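# Sort bottles onto wall ledges by cap colour

## Task

For every bottle, set it upright on the wall ledge whose coloured label strip is the same colour as that bottle's cap, so its entire base rests on that ledge.

## Robot and tools

ROBOT. Two seven-joint arms, left_arm and right_arm, each ending in a two-finger parallel gripper. Both face +x. left_arm sits on the +y side; the names say nothing about which side of an image an arm appears on. Equal joint values on the two arms give mirrored postures. A big rotation of a gripper can swing the elbow, since the gripper pose does not fix it.

FRAME. All positions and orientations use one scene frame. Its origin is on the plane z = 0, directly under the midpoint between the arm bases, which sit 0.70 m above that plane. +x is forward, +z is up. Reported gripper positions and orientations can be wrong by up to a few centimetres, more when an arm reaches far.

GRIPPER. The fingers point along the gripper's +z axis and close along its y axis. end_effector_position is the spot between the pads when closed, just under 1 cm behind the tips. Closing pushes the tips about 17 mm further along +z, mostly while the pads are still more than 70 mm apart. Opening is a number from -1 (closed) to +1 (open, 0.145 m); a full close takes at least about 0.5 s. grip_measured in results is the measured opening on that same scale. To hold something, keep commanding an opening well below grip_measured; the lower, the tighter (about 10 N per pad, objects up to about 11 cm wide). A fast close can squeeze harder.

THE ROW. Every command uses rows of 16 plain numbers, both arms always included: left_arm x, y, z, qw, qx, qy, qz, opening, then right_arm x, y, z, qw, qx, qy, qz, opening. x, y, z are an absolute target for that gripper's end_effector_position in metres in the scene frame; the quaternion (w first) is an absolute target orientation in the same frame. To keep an orientation, repeat the same quaternion every row rather than copying a drifted reading. For an arm meant to stay still, resend the pose from the last result before it stopped, plus the opening it should keep. Resending an unchanged opening leaves the gripper as is; 0 is a real command, not a blank.

CONTROL. Each step, the commanded orientation is clipped to within 32 degrees of the measured one, and position is favoured over orientation when both cannot be reached. Each result has a Hand target line showing where each arm is actually being sent, which may fall short of your command; send the remainder next. Tool commands shows each gripper's current command.

TOOLS.
execute_actions(actions, cameras): actions is a list of actions; each action is a list of up to 15 rows, one row per 1/30 s step; a shorter action holds its final row until 15 steps pass. For both arms, an action is refused if any target lies more than 0.6 m from that gripper's current position along any of the gripper's own axes; if the first action fails this against the latest reported state, or any action is malformed, the whole call is rejected. An empty actions list just returns state and images.
move(target, speed, blend, opening_speed, blocking, cameras): target is one 16-number row or a list of up to 15 rows (absolute poses, no 0.6 m check). Each gripper follows a straight line from its Hand target, taking the shorter rotation. speed is the top path speed per arm in m/s, 0.002 to 1.1, default 0.25 (rotation up to twice that in rad/s); one value or one per target. blend (metres) rounds corners at intermediate targets. opening_speed (per second on the -1..+1 scale, at least 0.2) ramps the first target's opening; otherwise openings jump. In a list, changed openings at later targets are applied on arrival after everything rests. Paths do not avoid obstacles or the other arm, the gripper lags and can overshoot speed, especially with a nearly straight arm, and one move is capped at 10 s. blocking=false returns after about 0.5 s while the move continues; a new move replaces the running one. The result adds a move: line: done (at rest within 3 mm and 2 degrees), off_target, moving, held or fault, plus limits such as paced (pose clipped) or held (steps withheld). done does not mean nothing is being touched.
wait(seconds, cameras): 0 to 10 s; each arm holds its last command; a running move carries on.
stop(cameras): brakes a running move; it needs room to slow down.
zoom_image(camera, region): camera is cam_high or cam_low; region [x0, y0, x1, y1] in image pixels from the top-left, at most 504 by 504, from that camera's newest image.
read_manual(section): returns URDF licence texts only; section "licences".
finished_scene(scene): scene is the current scene's number; ends it for good, and the goal must hold with the robot let go.

cameras arguments: omitted, null or ["all"] gives all; [] gives none; an unknown name invalidates the call. Both cameras are 896x504, with calibration lines (K, distortion, T_world_to_cam) good to about a centimetre near image centre.

RESULTS. Each gives per-arm end_effector_position, end_effector_quat_wxyz, Joint positions (last one is the finger opening in metres), Joint velocities (may read within noise), Joint torques (includes gravity; values 3 and 4 wrap at ±28 N m), Hand target, and for execute_actions some intermediate position readings. While the reader thinks, the sim keeps running and a running move continues.

AVOID. Knocking anything out of the work area; dropping a bottle or releasing one that is still moving; fast impacts or hard pushes; grippers, housings or wrist cameras meeting each other (the clearance check does not stop that) or one gripper closing on the other's fingers. Loose objects may get a brief random push. Holding loads, stretching out, or pushing at an unreachable pose heats motors: a MOTOR HOT line appears near 85 °C, and at 100 °C the arm faults and stops for 30 to 60 s or more.

Each tool is called after ">>>" by a JSON object that holds its "api" and its "payload".

## Session

>>> {"api": "execute_actions", "payload": {"actions": []}}

>>> {"api": "zoom_image", "payload": {"camera": "cam_high", "region": [420, 180, 700, 420]}}

>>> {"api": "zoom_image", "payload": {"camera": "cam_low", "region": [320, 130, 640, 400]}}

Scene clock: 0.00 s.
left_arm: end_effector_position=(+0.2239, +0.1828, +0.6144) grip_measured=+1.00 end_effector_quat_wxyz=(-0.319, +0.395, -0.515, +0.691) | right_arm: end_effector_position=(+0.4009, -0.1655, +0.3728) grip_measured=+1.00 end_effector_quat_wxyz=(+0.260, +0.265, +0.837, +0.401)
Joint positions: left_arm=[-1.106 0.942 0.535 2.339 -0.48 -0.199 -0.367 0.145] | right_arm=[0.583 0.619 -0.841 0.925 -1.182 -0.496 -0.047 0.145]
Joint velocities: within noise
Joint torques (N m): no reading
Motor temperatures (°C): left_arm=[20 20 22 21 21 23 21] | right_arm=[20 22 22 19 20 19 21]
Hand target: left_arm +0.2239, +0.1828, +0.6144; -0.319, +0.395, -0.515, +0.691 | right_arm +0.4009, -0.1655, +0.3728; +0.260, +0.265, +0.837, +0.401
Tool commands: left_gripper/opening=+1.0 right_gripper/opening=+1.0

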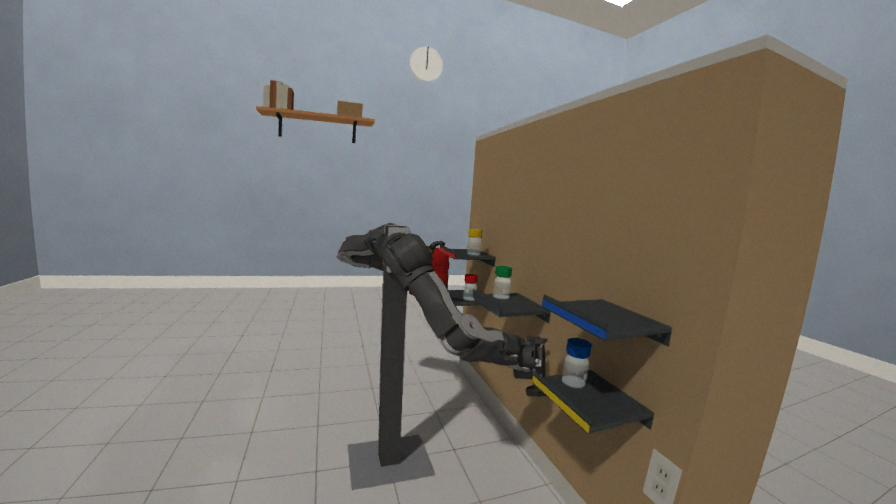

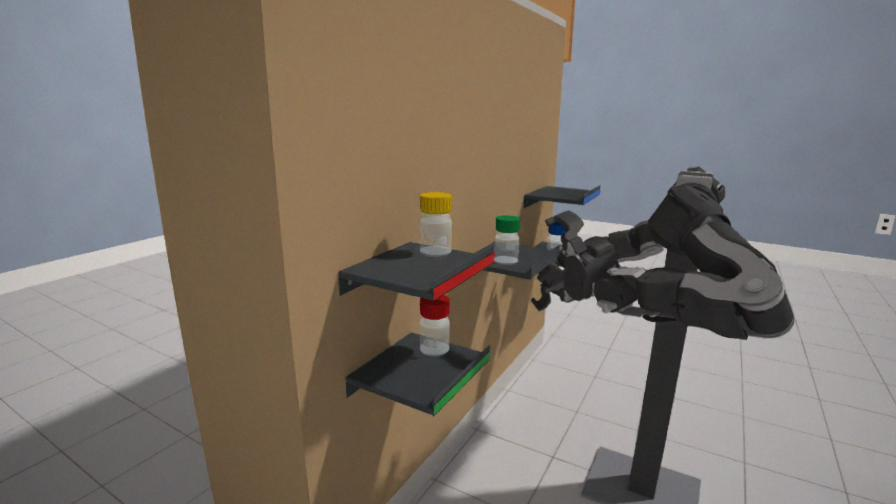

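Scaled by 1.800 from the camera's 896x504 image, which has a finer 1280x720 frame.

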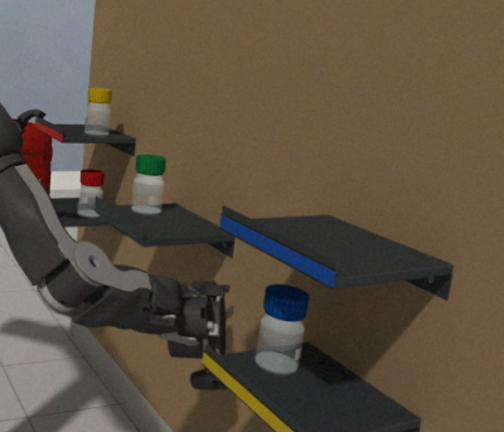

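Scaled by 1.575 from the camera's 896x504 image, which has a finer 1280x720 frame.

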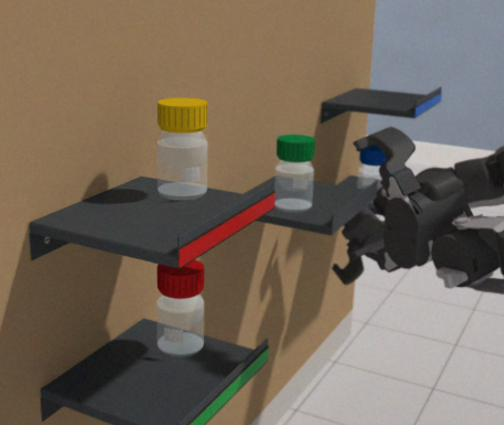

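>>> {"api": "move", "payload": {"target": [0.24,0.315,0.66,0,0.7071,0,0.7071,-1,0.25,-0.355,0.46,0,0.7071,0,0.7071,-1]}}

>>> {"api": "zoom_image", "payload": {"camera": "cam_high", "region": [420, 180, 700, 420]}}

>>> {"api": "zoom_image", "payload": {"camera": "cam_low", "region": [320, 130, 640, 400]}}

Scene clock: 77.03 s.
left_arm: end_effector_position=(+0.2402, +0.3146, +0.6603) grip_measured=-1.00 end_effector_quat_wxyz=(-0.001, +0.706, +0.000, +0.708) | right_arm: end_effector_position=(+0.2502, -0.3539, +0.4596) grip_measured=-1.00 end_effector_quat_wxyz=(-0.001, +0.707, +0.004, +0.707)
Joint positions: left_arm=[-1.41 0.879 1.27 2.28 1.378 -0.069 -0.041 0] | right_arm=[-0.486 0.461 0.511 1.473 0.638 -0.297 0.531 0]
Joint velocities: within noise
Joint torques (N m): left_arm=[-0.25 0.91 2.95 0.94 0.18 -0.54 0.22] | right_arm=[0.36 4.58 3.1 3.88 0.49 -0.23 -0.16]
Motor temperatures (°C): left_arm=[20 21 23 22 21 23 21] | right_arm=[23 23 24 20 20 19 22]
Hand target: left_arm +0.2400, +0.3150, +0.6601; +0.000, +0.707, +0.000, +0.707 | right_arm +0.2500, -0.3550, +0.4600; +0.000, +0.707, +0.000, +0.707
Off the commanded pose: left_arm 0.001 m, 0 deg | right_arm 0.001 m, 0 deg.
joint sent to its limit (left arm) — joint 1 (shoulder pitch), lower limit. The joint targets still meet the commanded pose.
move: done

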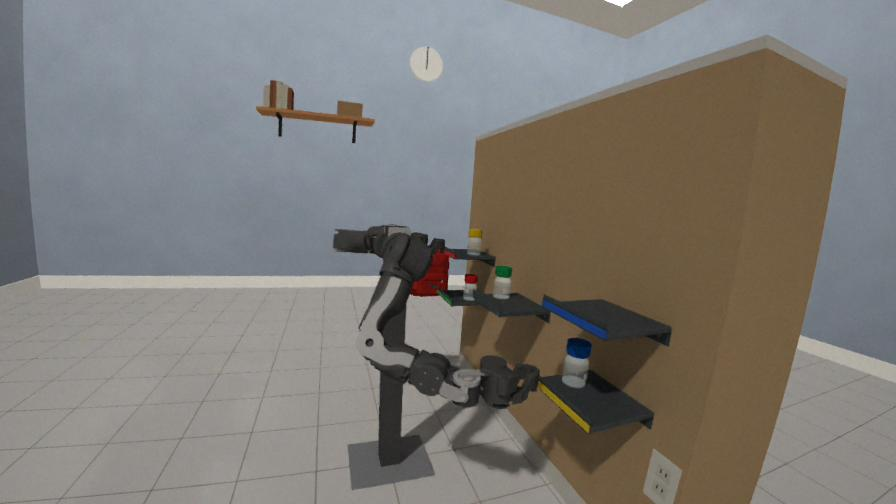

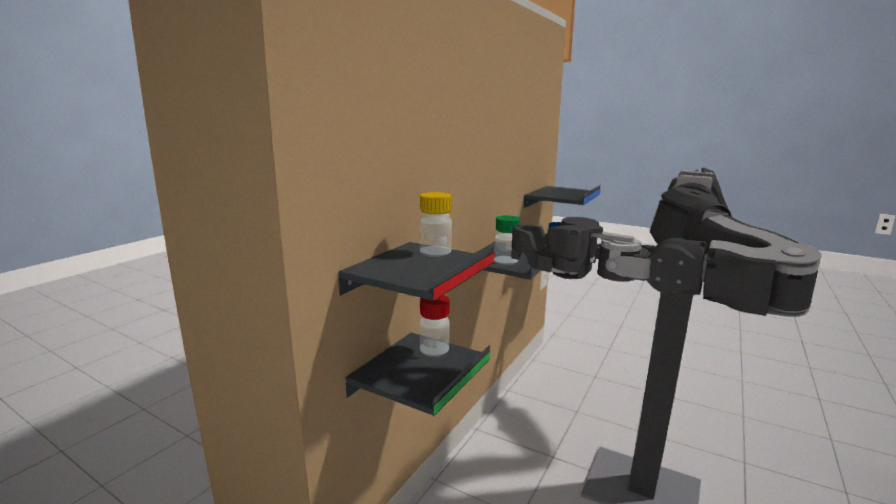

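Scaled by 1.800 from the camera's 896x504 image, which has a finer 1280x720 frame.

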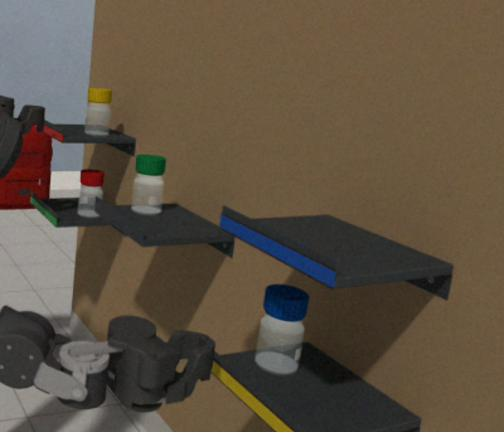

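Scaled by 1.575 from the camera's 896x504 image, which has a finer 1280x720 frame.

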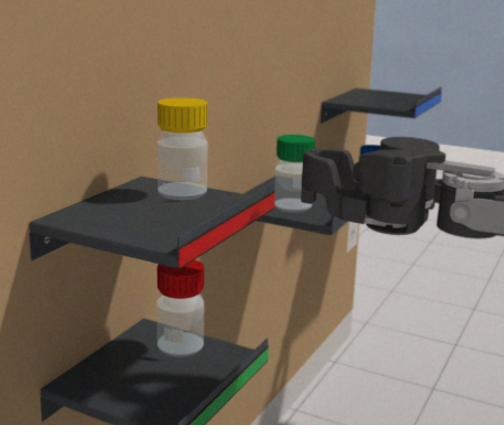

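>>> {"api": "move", "payload": {"target": [0.24,0.315,0.66,0,0.7071,0,0.7071,-1,0.30,-0.335,0.485,0,0.7071,0,0.7071,1]}}

>>> {"api": "zoom_image", "payload": {"camera": "cam_high", "region": [470, 270, 680, 420]}}

>>> {"api": "zoom_image", "payload": {"camera": "cam_low", "region": [470, 150, 680, 300]}}

Scene clock: 112.53 s.
left_arm: end_effector_position=(+0.2402, +0.3146, +0.6603) grip_measured=-1.00 end_effector_quat_wxyz=(+0.000, +0.706, +0.000, +0.708) | right_arm: end_effector_position=(+0.2999, -0.3354, +0.4867) grip_measured=+1.00 end_effector_quat_wxyz=(+0.000, +0.705, +0.001, +0.709)
Joint positions: left_arm=[-1.41 0.879 1.27 2.28 1.378 -0.069 -0.041 0] | right_arm=[-0.323 0.479 0.428 1.557 0.563 -0.126 0.389 0.145]
Joint velocities: within noise
Joint torques (N m): left_arm=[-0.25 0.91 2.93 0.94 0.17 -0.54 0.23] | right_arm=[1.57 4.58 1.83 3.63 0.27 -0.24 -0.16]
Motor temperatures (°C): left_arm=[20 21 25 21 21 24 21] | right_arm=[21 23 23 21 20 19 21]
Hand target: left_arm +0.2400, +0.3150, +0.6601; +0.000, +0.707, +0.000, +0.707 | right_arm +0.2999, -0.3351, +0.4849; +0.000, +0.707, +0.000, +0.707
Off the commanded pose: left_arm 0.001 m, 0 deg | right_arm 0.002 m, 0 deg.
joint sent to its limit (left arm) — joint 1 (shoulder pitch), lower limit. The joint targets still meet the commanded pose.
move: done

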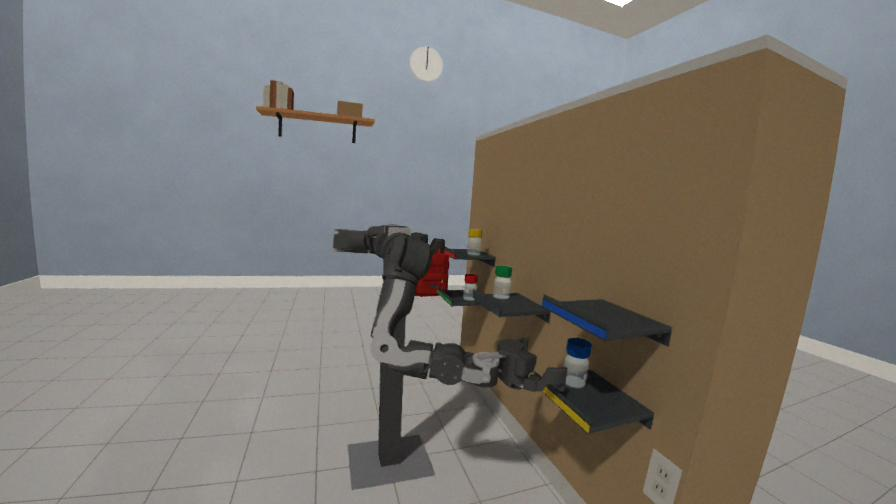

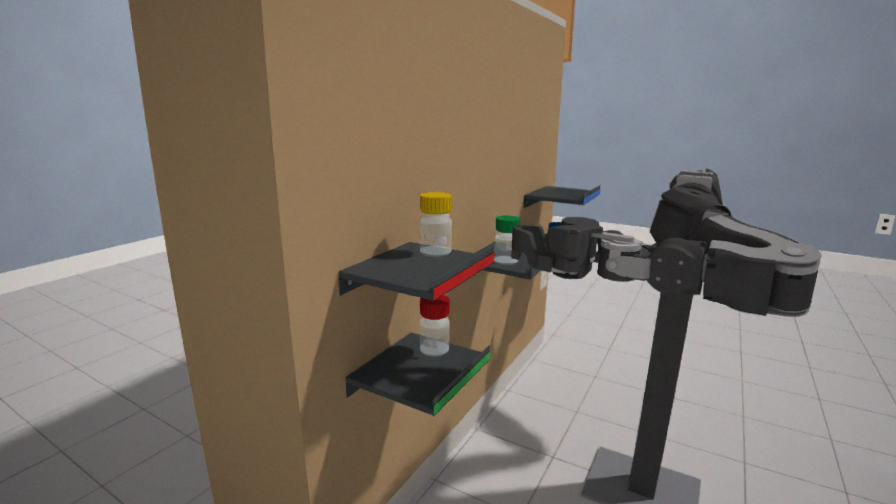

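Scaled by 2.400 from the camera's 896x504 image, which has a finer 1280x720 frame.

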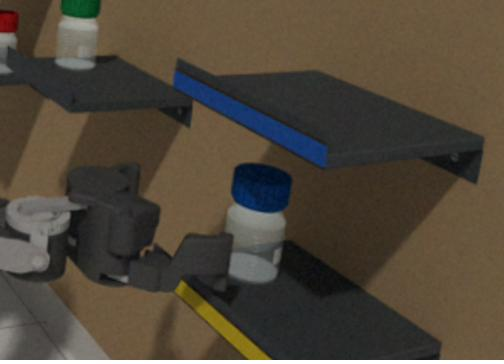

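Scaled by 2.400 from the camera's 896x504 image, which has a finer 1280x720 frame.

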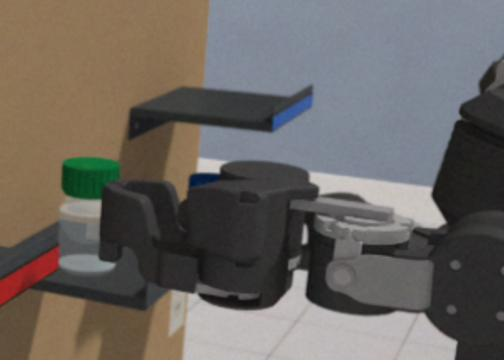

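>>> {"api": "move", "payload": {"target": [0.28,0.25,0.84,0,0.7071,0,0.7071,-1,0.30,-0.335,0.485,0,0.7071,0,0.7071,1]}}

>>> {"api": "zoom_image", "payload": {"camera": "cam_low", "region": [470, 150, 680, 300]}}

Scene clock: 122.83 s.
left_arm: end_effector_position=(+0.2796, +0.2506, +0.8414) grip_measured=-1.00 end_effector_quat_wxyz=(-0.020, +0.614, -0.065, +0.786) | right_arm: end_effector_position=(+0.2999, -0.3354, +0.4866) grip_measured=+1.00 end_effector_quat_wxyz=(+0.000, +0.705, +0.002, +0.709)
Joint positions: left_arm=[0.45 1.246 0.454 2.215 1.584 0.78 -0.489 0] | right_arm=[-0.323 0.479 0.428 1.557 0.563 -0.126 0.389 0.145]
Joint velocities: within noise
Joint torques (N m): left_arm=[4.1 3.97 0.94 -0.25 -0.04 -0.48 -0.11] | right_arm=[1.54 4.58 1.7 3.64 0.29 -0.24 -0.13]
Motor temperatures (°C): left_arm=[20 21 25 21 21 24 21] | right_arm=[21 23 23 21 20 19 21]
Hand target: left_arm +0.2802, +0.2502, +0.8399; -0.018, +0.616, -0.064, +0.785 | right_arm +0.2999, -0.3351, +0.4849; +0.000, +0.707, +0.000, +0.707
Off the commanded pose: left_arm 0.002 m, 16 deg | right_arm 0.002 m, 0 deg.
joint sent to its limit (left arm) — joint 5 (forearm roll), upper limit; joint 6 (wrist pitch), upper limit. The joint targets are off in orientation, not in position.
move: off_target (left_arm)

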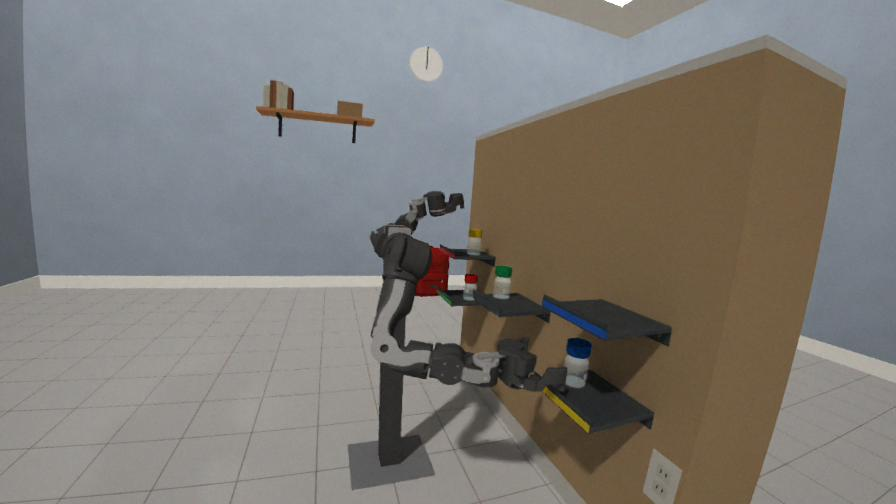

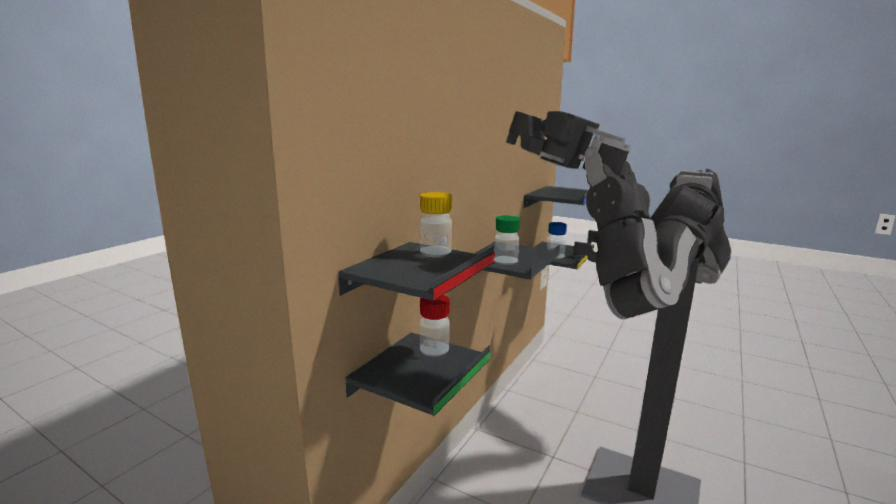

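Scaled by 2.400 from the camera's 896x504 image, which has a finer 1280x720 frame.

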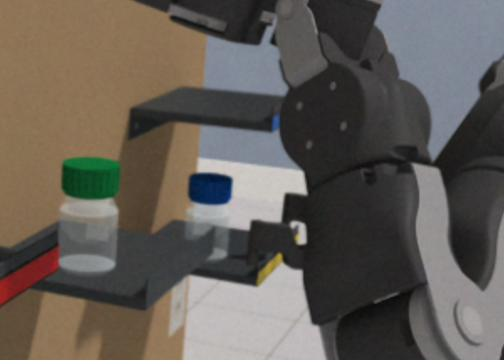

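>>> {"api": "move", "payload": {"target": [0.28,0.25,0.84,0,0.614,-0.065,0.786,-1,0.385,-0.335,0.485,0,0.7071,0,0.7071,1], "speed": 0.12}}

>>> {"api": "zoom_image", "payload": {"camera": "cam_high", "region": [470, 270, 680, 420]}}

>>> {"api": "zoom_image", "payload": {"camera": "cam_low", "region": [470, 150, 680, 300]}}

Scene clock: 140.77 s.
left_arm: end_effector_position=(+0.2795, +0.2503, +0.8414) grip_measured=-1.00 end_effector_quat_wxyz=(-0.004, +0.612, -0.065, +0.788) | right_arm: end_effector_position=(+0.3852, -0.3355, +0.4869) grip_measured=+1.00 end_effector_quat_wxyz=(+0.000, +0.706, +0.000, +0.709)
Joint positions: left_arm=[0.445 1.226 0.468 2.208 1.584 0.78 -0.465 0] | right_arm=[0.106 0.504 0.233 1.233 0.462 -0.09 0.36 0.145]
Joint velocities: within noise
Joint torques (N m): left_arm=[3.05 4.02 2.02 -0.94 -0.03 -0.49 0.16] | right_arm=[3.84 4.87 1.44 3.45 0.25 -0.4 -0.02]
Motor temperatures (°C): left_arm=[21 21 24 21 21 24 21] | right_arm=[21 23 23 21 20 19 21]
Hand target: left_arm +0.2800, +0.2501, +0.8400; +0.000, +0.614, -0.065, +0.786 | right_arm +0.3849, -0.3351, +0.4850; +0.000, +0.707, +0.000, +0.707
Off the commanded pose: left_arm 0.002 m, 1 deg | right_arm 0.002 m, 0 deg.
joint sent to its limit (left arm) — joint 5 (forearm roll), upper limit; joint 6 (wrist pitch), upper limit. The joint targets still meet the commanded pose.
move: done

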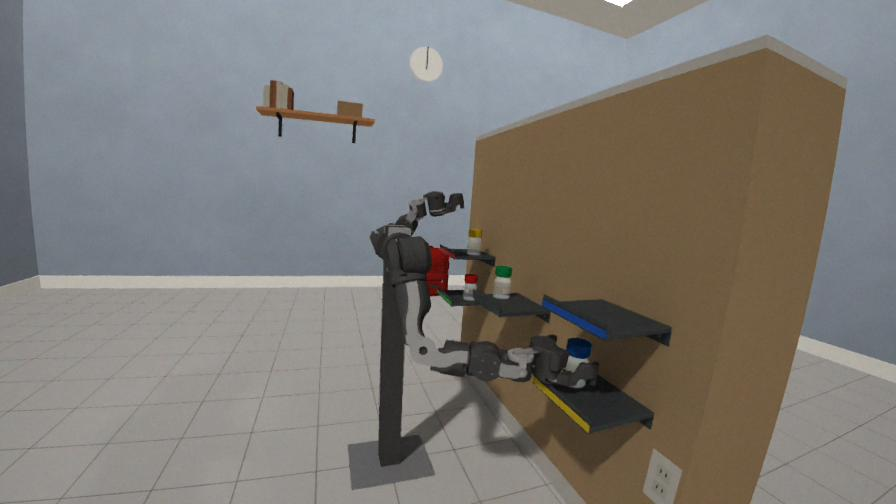

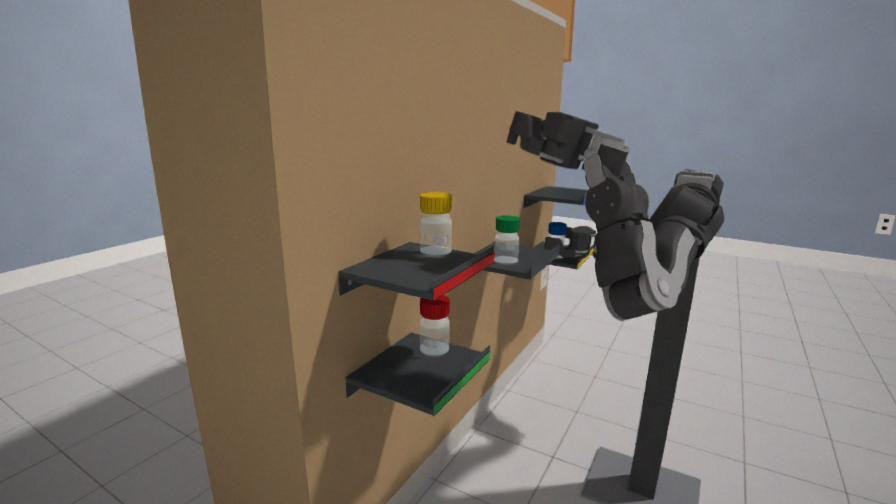

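Scaled by 2.400 from the camera's 896x504 image, which has a finer 1280x720 frame.

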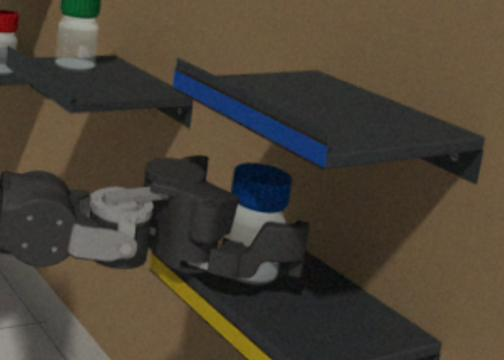

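Scaled by 2.400 from the camera's 896x504 image, which has a finer 1280x720 frame.

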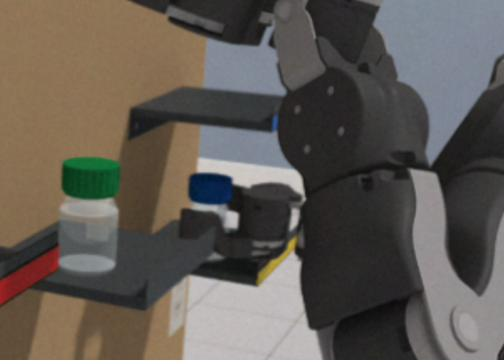

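>>> {"api": "move", "payload": {"target": [0.28,0.25,0.84,0,0.614,-0.065,0.786,-1,0.385,-0.335,0.485,0,0.7071,0,0.7071,-0.7], "opening_speed": 1.0}}

>>> {"api": "zoom_image", "payload": {"camera": "cam_high", "region": [470, 270, 680, 420]}}

Scene clock: 148.07 s.
left_arm: end_effector_position=(+0.2795, +0.2503, +0.8414) grip_measured=-1.00 end_effector_quat_wxyz=(-0.004, +0.612, -0.065, +0.788) | right_arm: end_effector_position=(+0.3853, -0.3357, +0.4867) grip_measured=-0.40 end_effector_quat_wxyz=(+0.001, +0.706, -0.001, +0.708)
Joint positions: left_arm=[0.445 1.226 0.468 2.208 1.584 0.78 -0.465 0] | right_arm=[0.107 0.504 0.233 1.233 0.461 -0.09 0.358 0.045]
Joint velocities: within noise
Joint torques (N m): left_arm=[3.05 4.05 2.02 -0.95 -0.03 -0.49 0.16] | right_arm=[3.94 4.92 1.43 3.55 0.32 -0.44 0.04]
Motor temperatures (°C): left_arm=[21 21 24 21 21 24 21] | right_arm=[21 23 23 21 20 20 21]
Hand target: left_arm +0.2800, +0.2500, +0.8400; +0.000, +0.614, -0.065, +0.786 | right_arm +0.3850, -0.3349, +0.4851; +0.000, +0.707, +0.000, +0.707
Off the commanded pose: left_arm 0.002 m, 1 deg | right_arm 0.002 m, 0 deg.
joint sent to its limit (left arm) — joint 5 (forearm roll), upper limit; joint 6 (wrist pitch), upper limit. The joint targets still meet the commanded pose.
move: done

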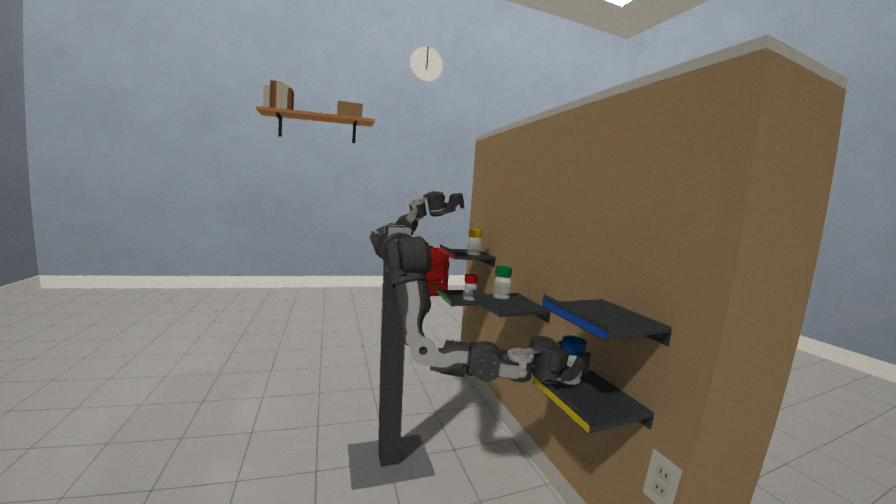

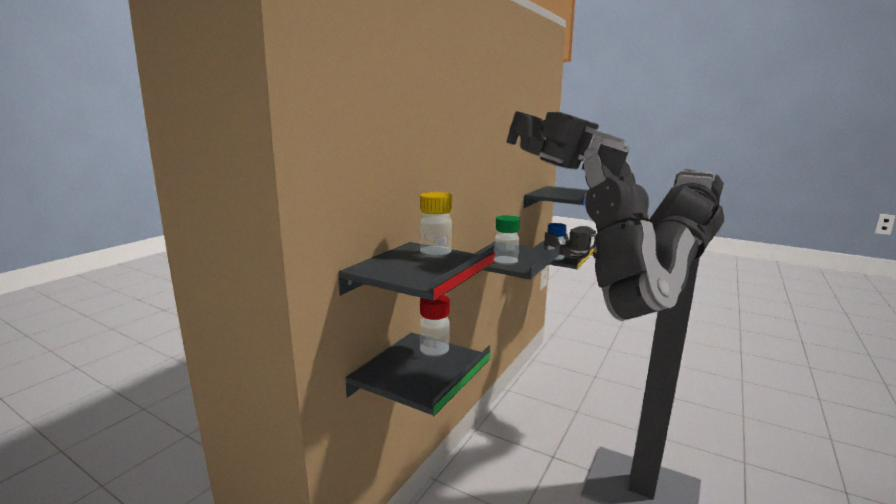

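Scaled by 2.400 from the camera's 896x504 image, which has a finer 1280x720 frame.

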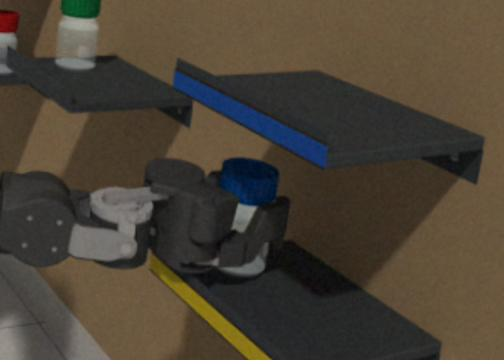

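>>> {"api": "move", "payload": {"target": [[0.28,0.25,0.84,0,0.614,-0.065,0.786,-1,0.385,-0.335,0.515,0,0.7071,0,0.7071,-0.7],[0.28,0.25,0.84,0,0.614,-0.065,0.786,-1,0.24,-0.345,0.52,0,0.7071,0,0.7071,-0.7],[0.28,0.25,0.84,0,0.614,-0.065,0.786,-1,0.24,-0.385,0.75,0,0.7071,0,0.7071,-0.7]], "speed": [0.08,0.2,0.2]}}

>>> {"api": "zoom_image", "payload": {"camera": "cam_high", "region": [420, 170, 680, 420]}}

Scene clock: 187.87 s.
left_arm: end_effector_position=(+0.2795, +0.2503, +0.8414) grip_measured=-1.00 end_effector_quat_wxyz=(-0.004, +0.612, -0.065, +0.788) | right_arm: end_effector_position=(+0.2405, -0.3844, +0.7497) grip_measured=-0.41 end_effector_quat_wxyz=(+0.000, +0.708, +0.002, +0.707)
Joint positions: left_arm=[0.445 1.226 0.468 2.208 1.584 0.78 -0.465 0] | right_arm=[-0.602 0.992 1.406 1.922 1.247 0.785 0.322 0.045]
Joint velocities: within noise
Joint torques (N m): left_arm=[3.05 4.05 2.02 -0.95 -0.03 -0.49 0.16] | right_arm=[0.78 6 3.37 1.4 0.37 -0.34 -0.14]
Motor temperatures (°C): left_arm=[21 22 24 21 21 24 21] | right_arm=[22 24 23 21 20 20 21]
Hand target: left_arm +0.2800, +0.2500, +0.8400; +0.000, +0.614, -0.065, +0.786 | right_arm +0.2400, -0.3851, +0.7500; +0.000, +0.707, +0.000, +0.707
Off the commanded pose: left_arm 0.002 m, 1 deg | right_arm 0.001 m, 0 deg.
joint sent to its limit (left arm) — joint 5 (forearm roll), upper limit; joint 6 (wrist pitch), upper limit. The joint targets still meet the commanded pose.
joint sent to its limit (right arm) — joint 6 (wrist pitch), upper limit. The joint targets still meet the commanded pose.
move: done

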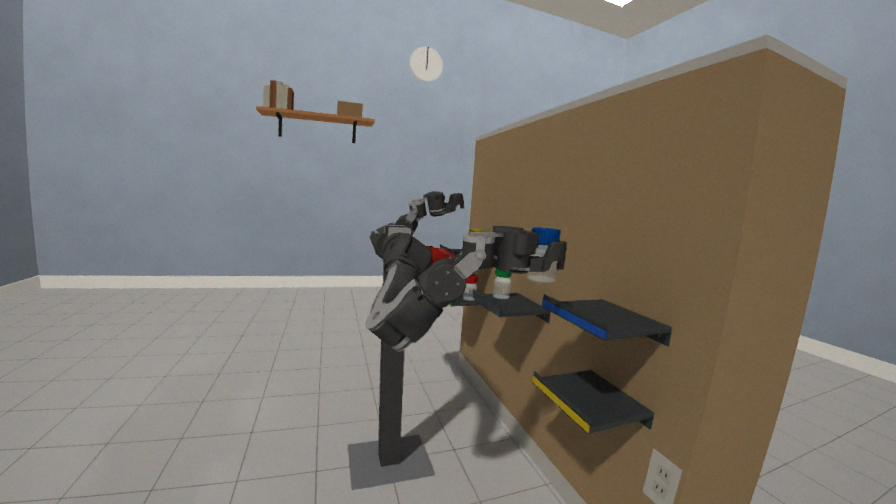

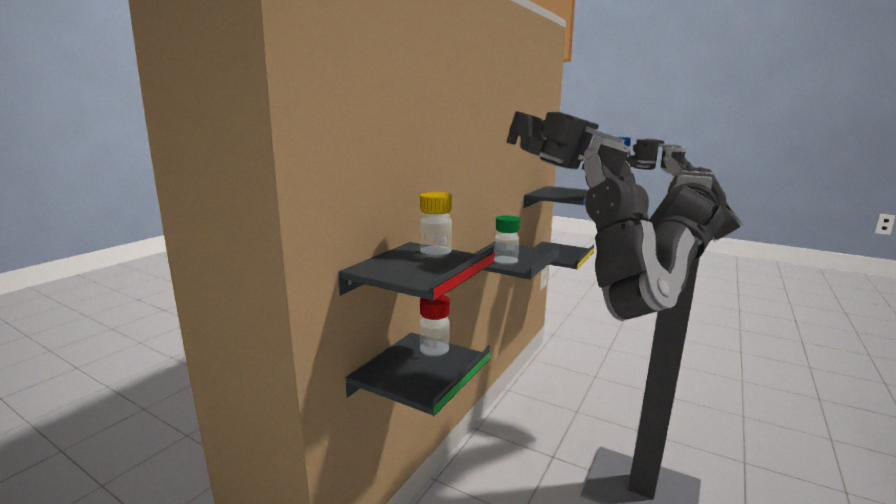

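Scaled by 1.938 from the camera's 896x504 image, which has a finer 1280x720 frame.

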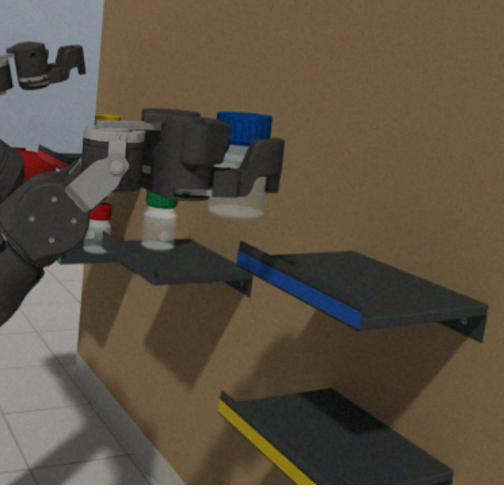

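>>> {"api": "move", "payload": {"target": [[0.28,0.25,0.84,0,0.614,-0.065,0.786,-1,0.385,-0.385,0.74,0,0.7071,0,0.7071,-0.7],[0.28,0.25,0.84,0,0.614,-0.065,0.786,-1,0.385,-0.385,0.712,0,0.7071,0,0.7071,-0.7]], "speed": [0.15,0.05]}}

>>> {"api": "zoom_image", "payload": {"camera": "cam_high", "region": [520, 190, 690, 350]}}

>>> {"api": "zoom_image", "payload": {"camera": "cam_low", "region": [500, 130, 660, 270]}}

Scene clock: 199.03 s.
left_arm: end_effector_position=(+0.2795, +0.2503, +0.8414) grip_measured=-1.00 end_effector_quat_wxyz=(-0.004, +0.612, -0.065, +0.788) | right_arm: end_effector_position=(+0.3851, -0.3843, +0.7087) grip_measured=-0.42 end_effector_quat_wxyz=(+0.003, +0.713, +0.007, +0.701)
Joint positions: left_arm=[0.445 1.226 0.468 2.208 1.584 0.78 -0.465 0] | right_arm=[-1.311 1.601 1.37 1.487 1.559 0.075 0.061 0.044]
Joint velocities: within noise
Joint torques (N m): left_arm=[3.05 4.02 2.02 -0.95 -0.03 -0.49 0.16] | right_arm=[3.49 2.04 6.23 0.49 0.22 -0.75 -0.16]
Motor temperatures (°C): left_arm=[21 22 24 21 21 24 21] | right_arm=[21 24 23 21 20 20 21]
Hand target: left_arm +0.2800, +0.2500, +0.8400; +0.000, +0.614, -0.065, +0.786 | right_arm +0.3849, -0.3851, +0.7121; +0.004, +0.708, +0.005, +0.707
Off the commanded pose: left_arm 0.002 m, 1 deg | right_arm 0.003 m, 1 deg.
joint sent to its limit (left arm) — joint 5 (forearm roll), upper limit; joint 6 (wrist pitch), upper limit. The joint targets still meet the commanded pose.
joint sent to its limit (right arm) — joint 1 (shoulder pitch), lower limit; joint 5 (forearm roll), upper limit. The joint targets still meet the commanded pose.
move: done

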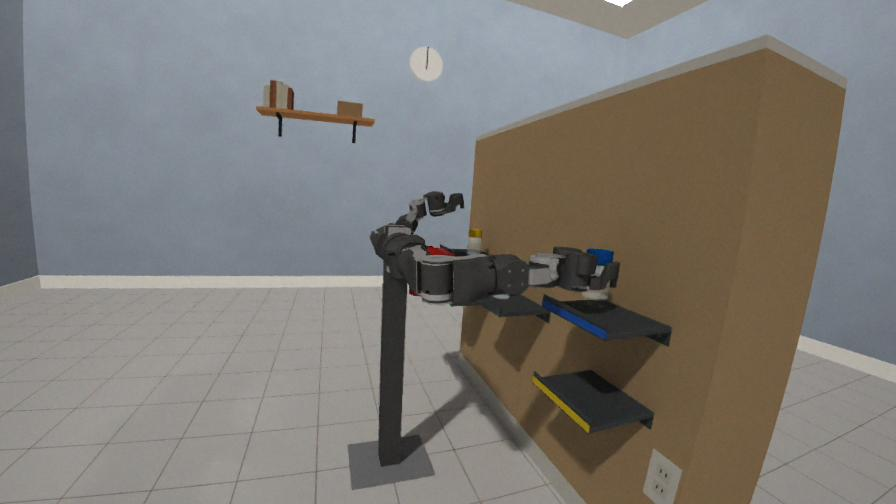

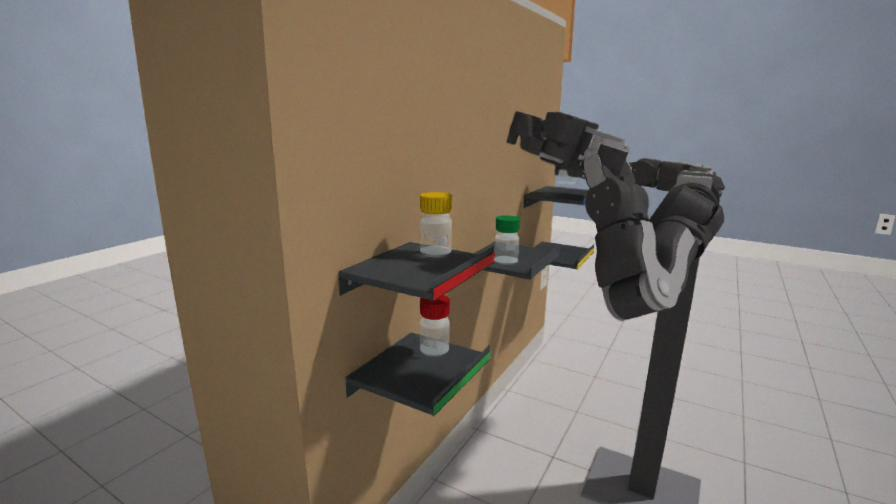

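Scaled by 2.965 from the camera's 896x504 image, which has a finer 1280x720 frame.

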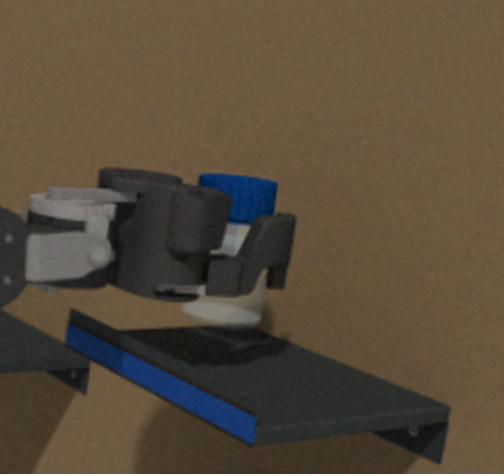

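Scaled by 3.150 from the camera's 896x504 image, which has a finer 1280x720 frame.

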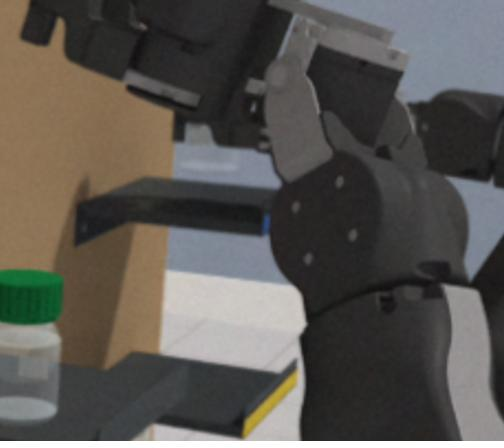

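>>> {"api": "move", "payload": {"target": [0.28,0.25,0.84,0,0.614,-0.065,0.786,-1,0.385,-0.39,0.70,0,0.7071,0,0.7071,-0.7], "speed": 0.03}}

>>> {"api": "zoom_image", "payload": {"camera": "cam_high", "region": [520, 190, 690, 350]}}

>>> {"api": "zoom_image", "payload": {"camera": "cam_low", "region": [500, 130, 660, 270]}}

Scene clock: 212.83 s.
left_arm: end_effector_position=(+0.2795, +0.2503, +0.8414) grip_measured=-1.00 end_effector_quat_wxyz=(-0.004, +0.612, -0.065, +0.788) | right_arm: end_effector_position=(+0.3851, -0.3904, +0.7004) grip_measured=-0.42 end_effector_quat_wxyz=(+0.008, +0.710, +0.005, +0.704)
Joint positions: left_arm=[0.445 1.226 0.468 2.208 1.584 0.78 -0.465 0] | right_arm=[-1.311 1.601 1.326 1.466 1.559 0.022 0.072 0.044]
Joint velocities: within noise
Joint torques (N m): left_arm=[3.05 4.02 2.02 -0.95 -0.03 -0.49 0.16] | right_arm=[3.52 1.96 4.14 0.24 0.23 -0.76 0.17]
Motor temperatures (°C): left_arm=[21 22 24 21 21 24 21] | right_arm=[22 23 24 20 20 20 21]
Hand target: left_arm +0.2800, +0.2500, +0.8400; +0.000, +0.614, -0.065, +0.786 | right_arm +0.3849, -0.3901, +0.7000; +0.006, +0.708, +0.006, +0.706
Off the commanded pose: left_arm 0.002 m, 1 deg | right_arm 0.001 m, 1 deg.
joint sent to its limit (left arm) — joint 5 (forearm roll), upper limit; joint 6 (wrist pitch), upper limit. The joint targets still meet the commanded pose.
joint sent to its limit (right arm) — joint 1 (shoulder pitch), lower limit; joint 5 (forearm roll), upper limit. The joint targets still meet the commanded pose.
move: done

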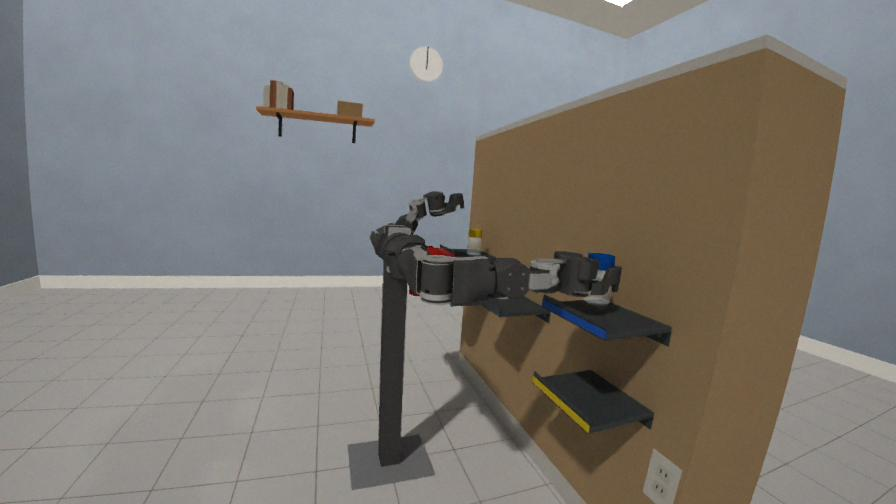

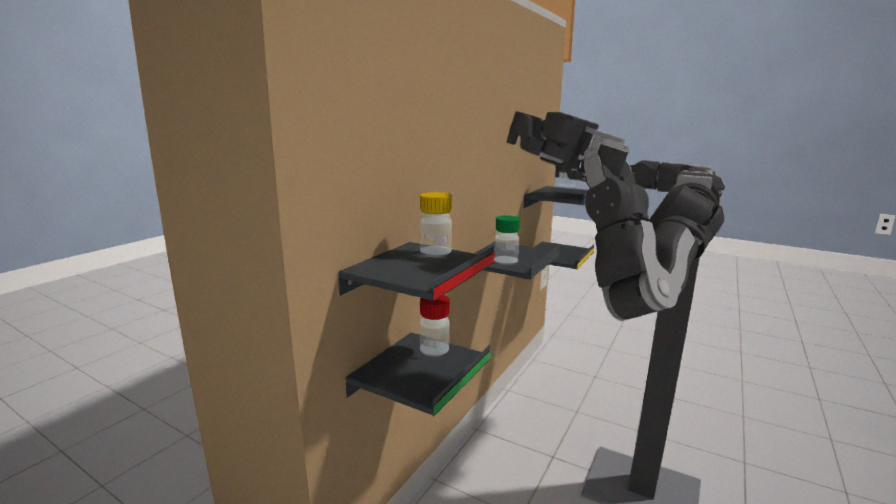

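Scaled by 2.965 from the camera's 896x504 image, which has a finer 1280x720 frame.

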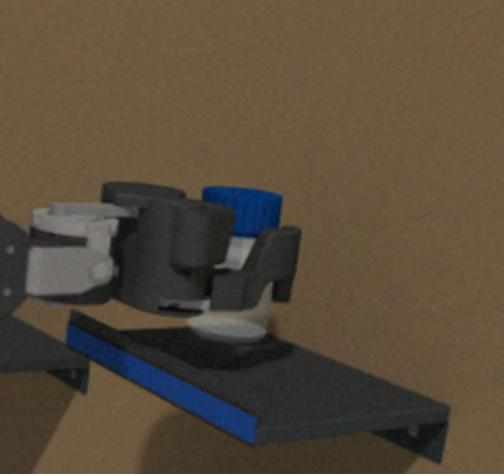

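Scaled by 3.150 from the camera's 896x504 image, which has a finer 1280x720 frame.

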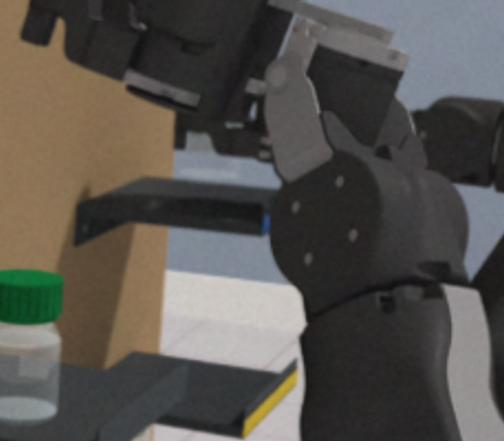

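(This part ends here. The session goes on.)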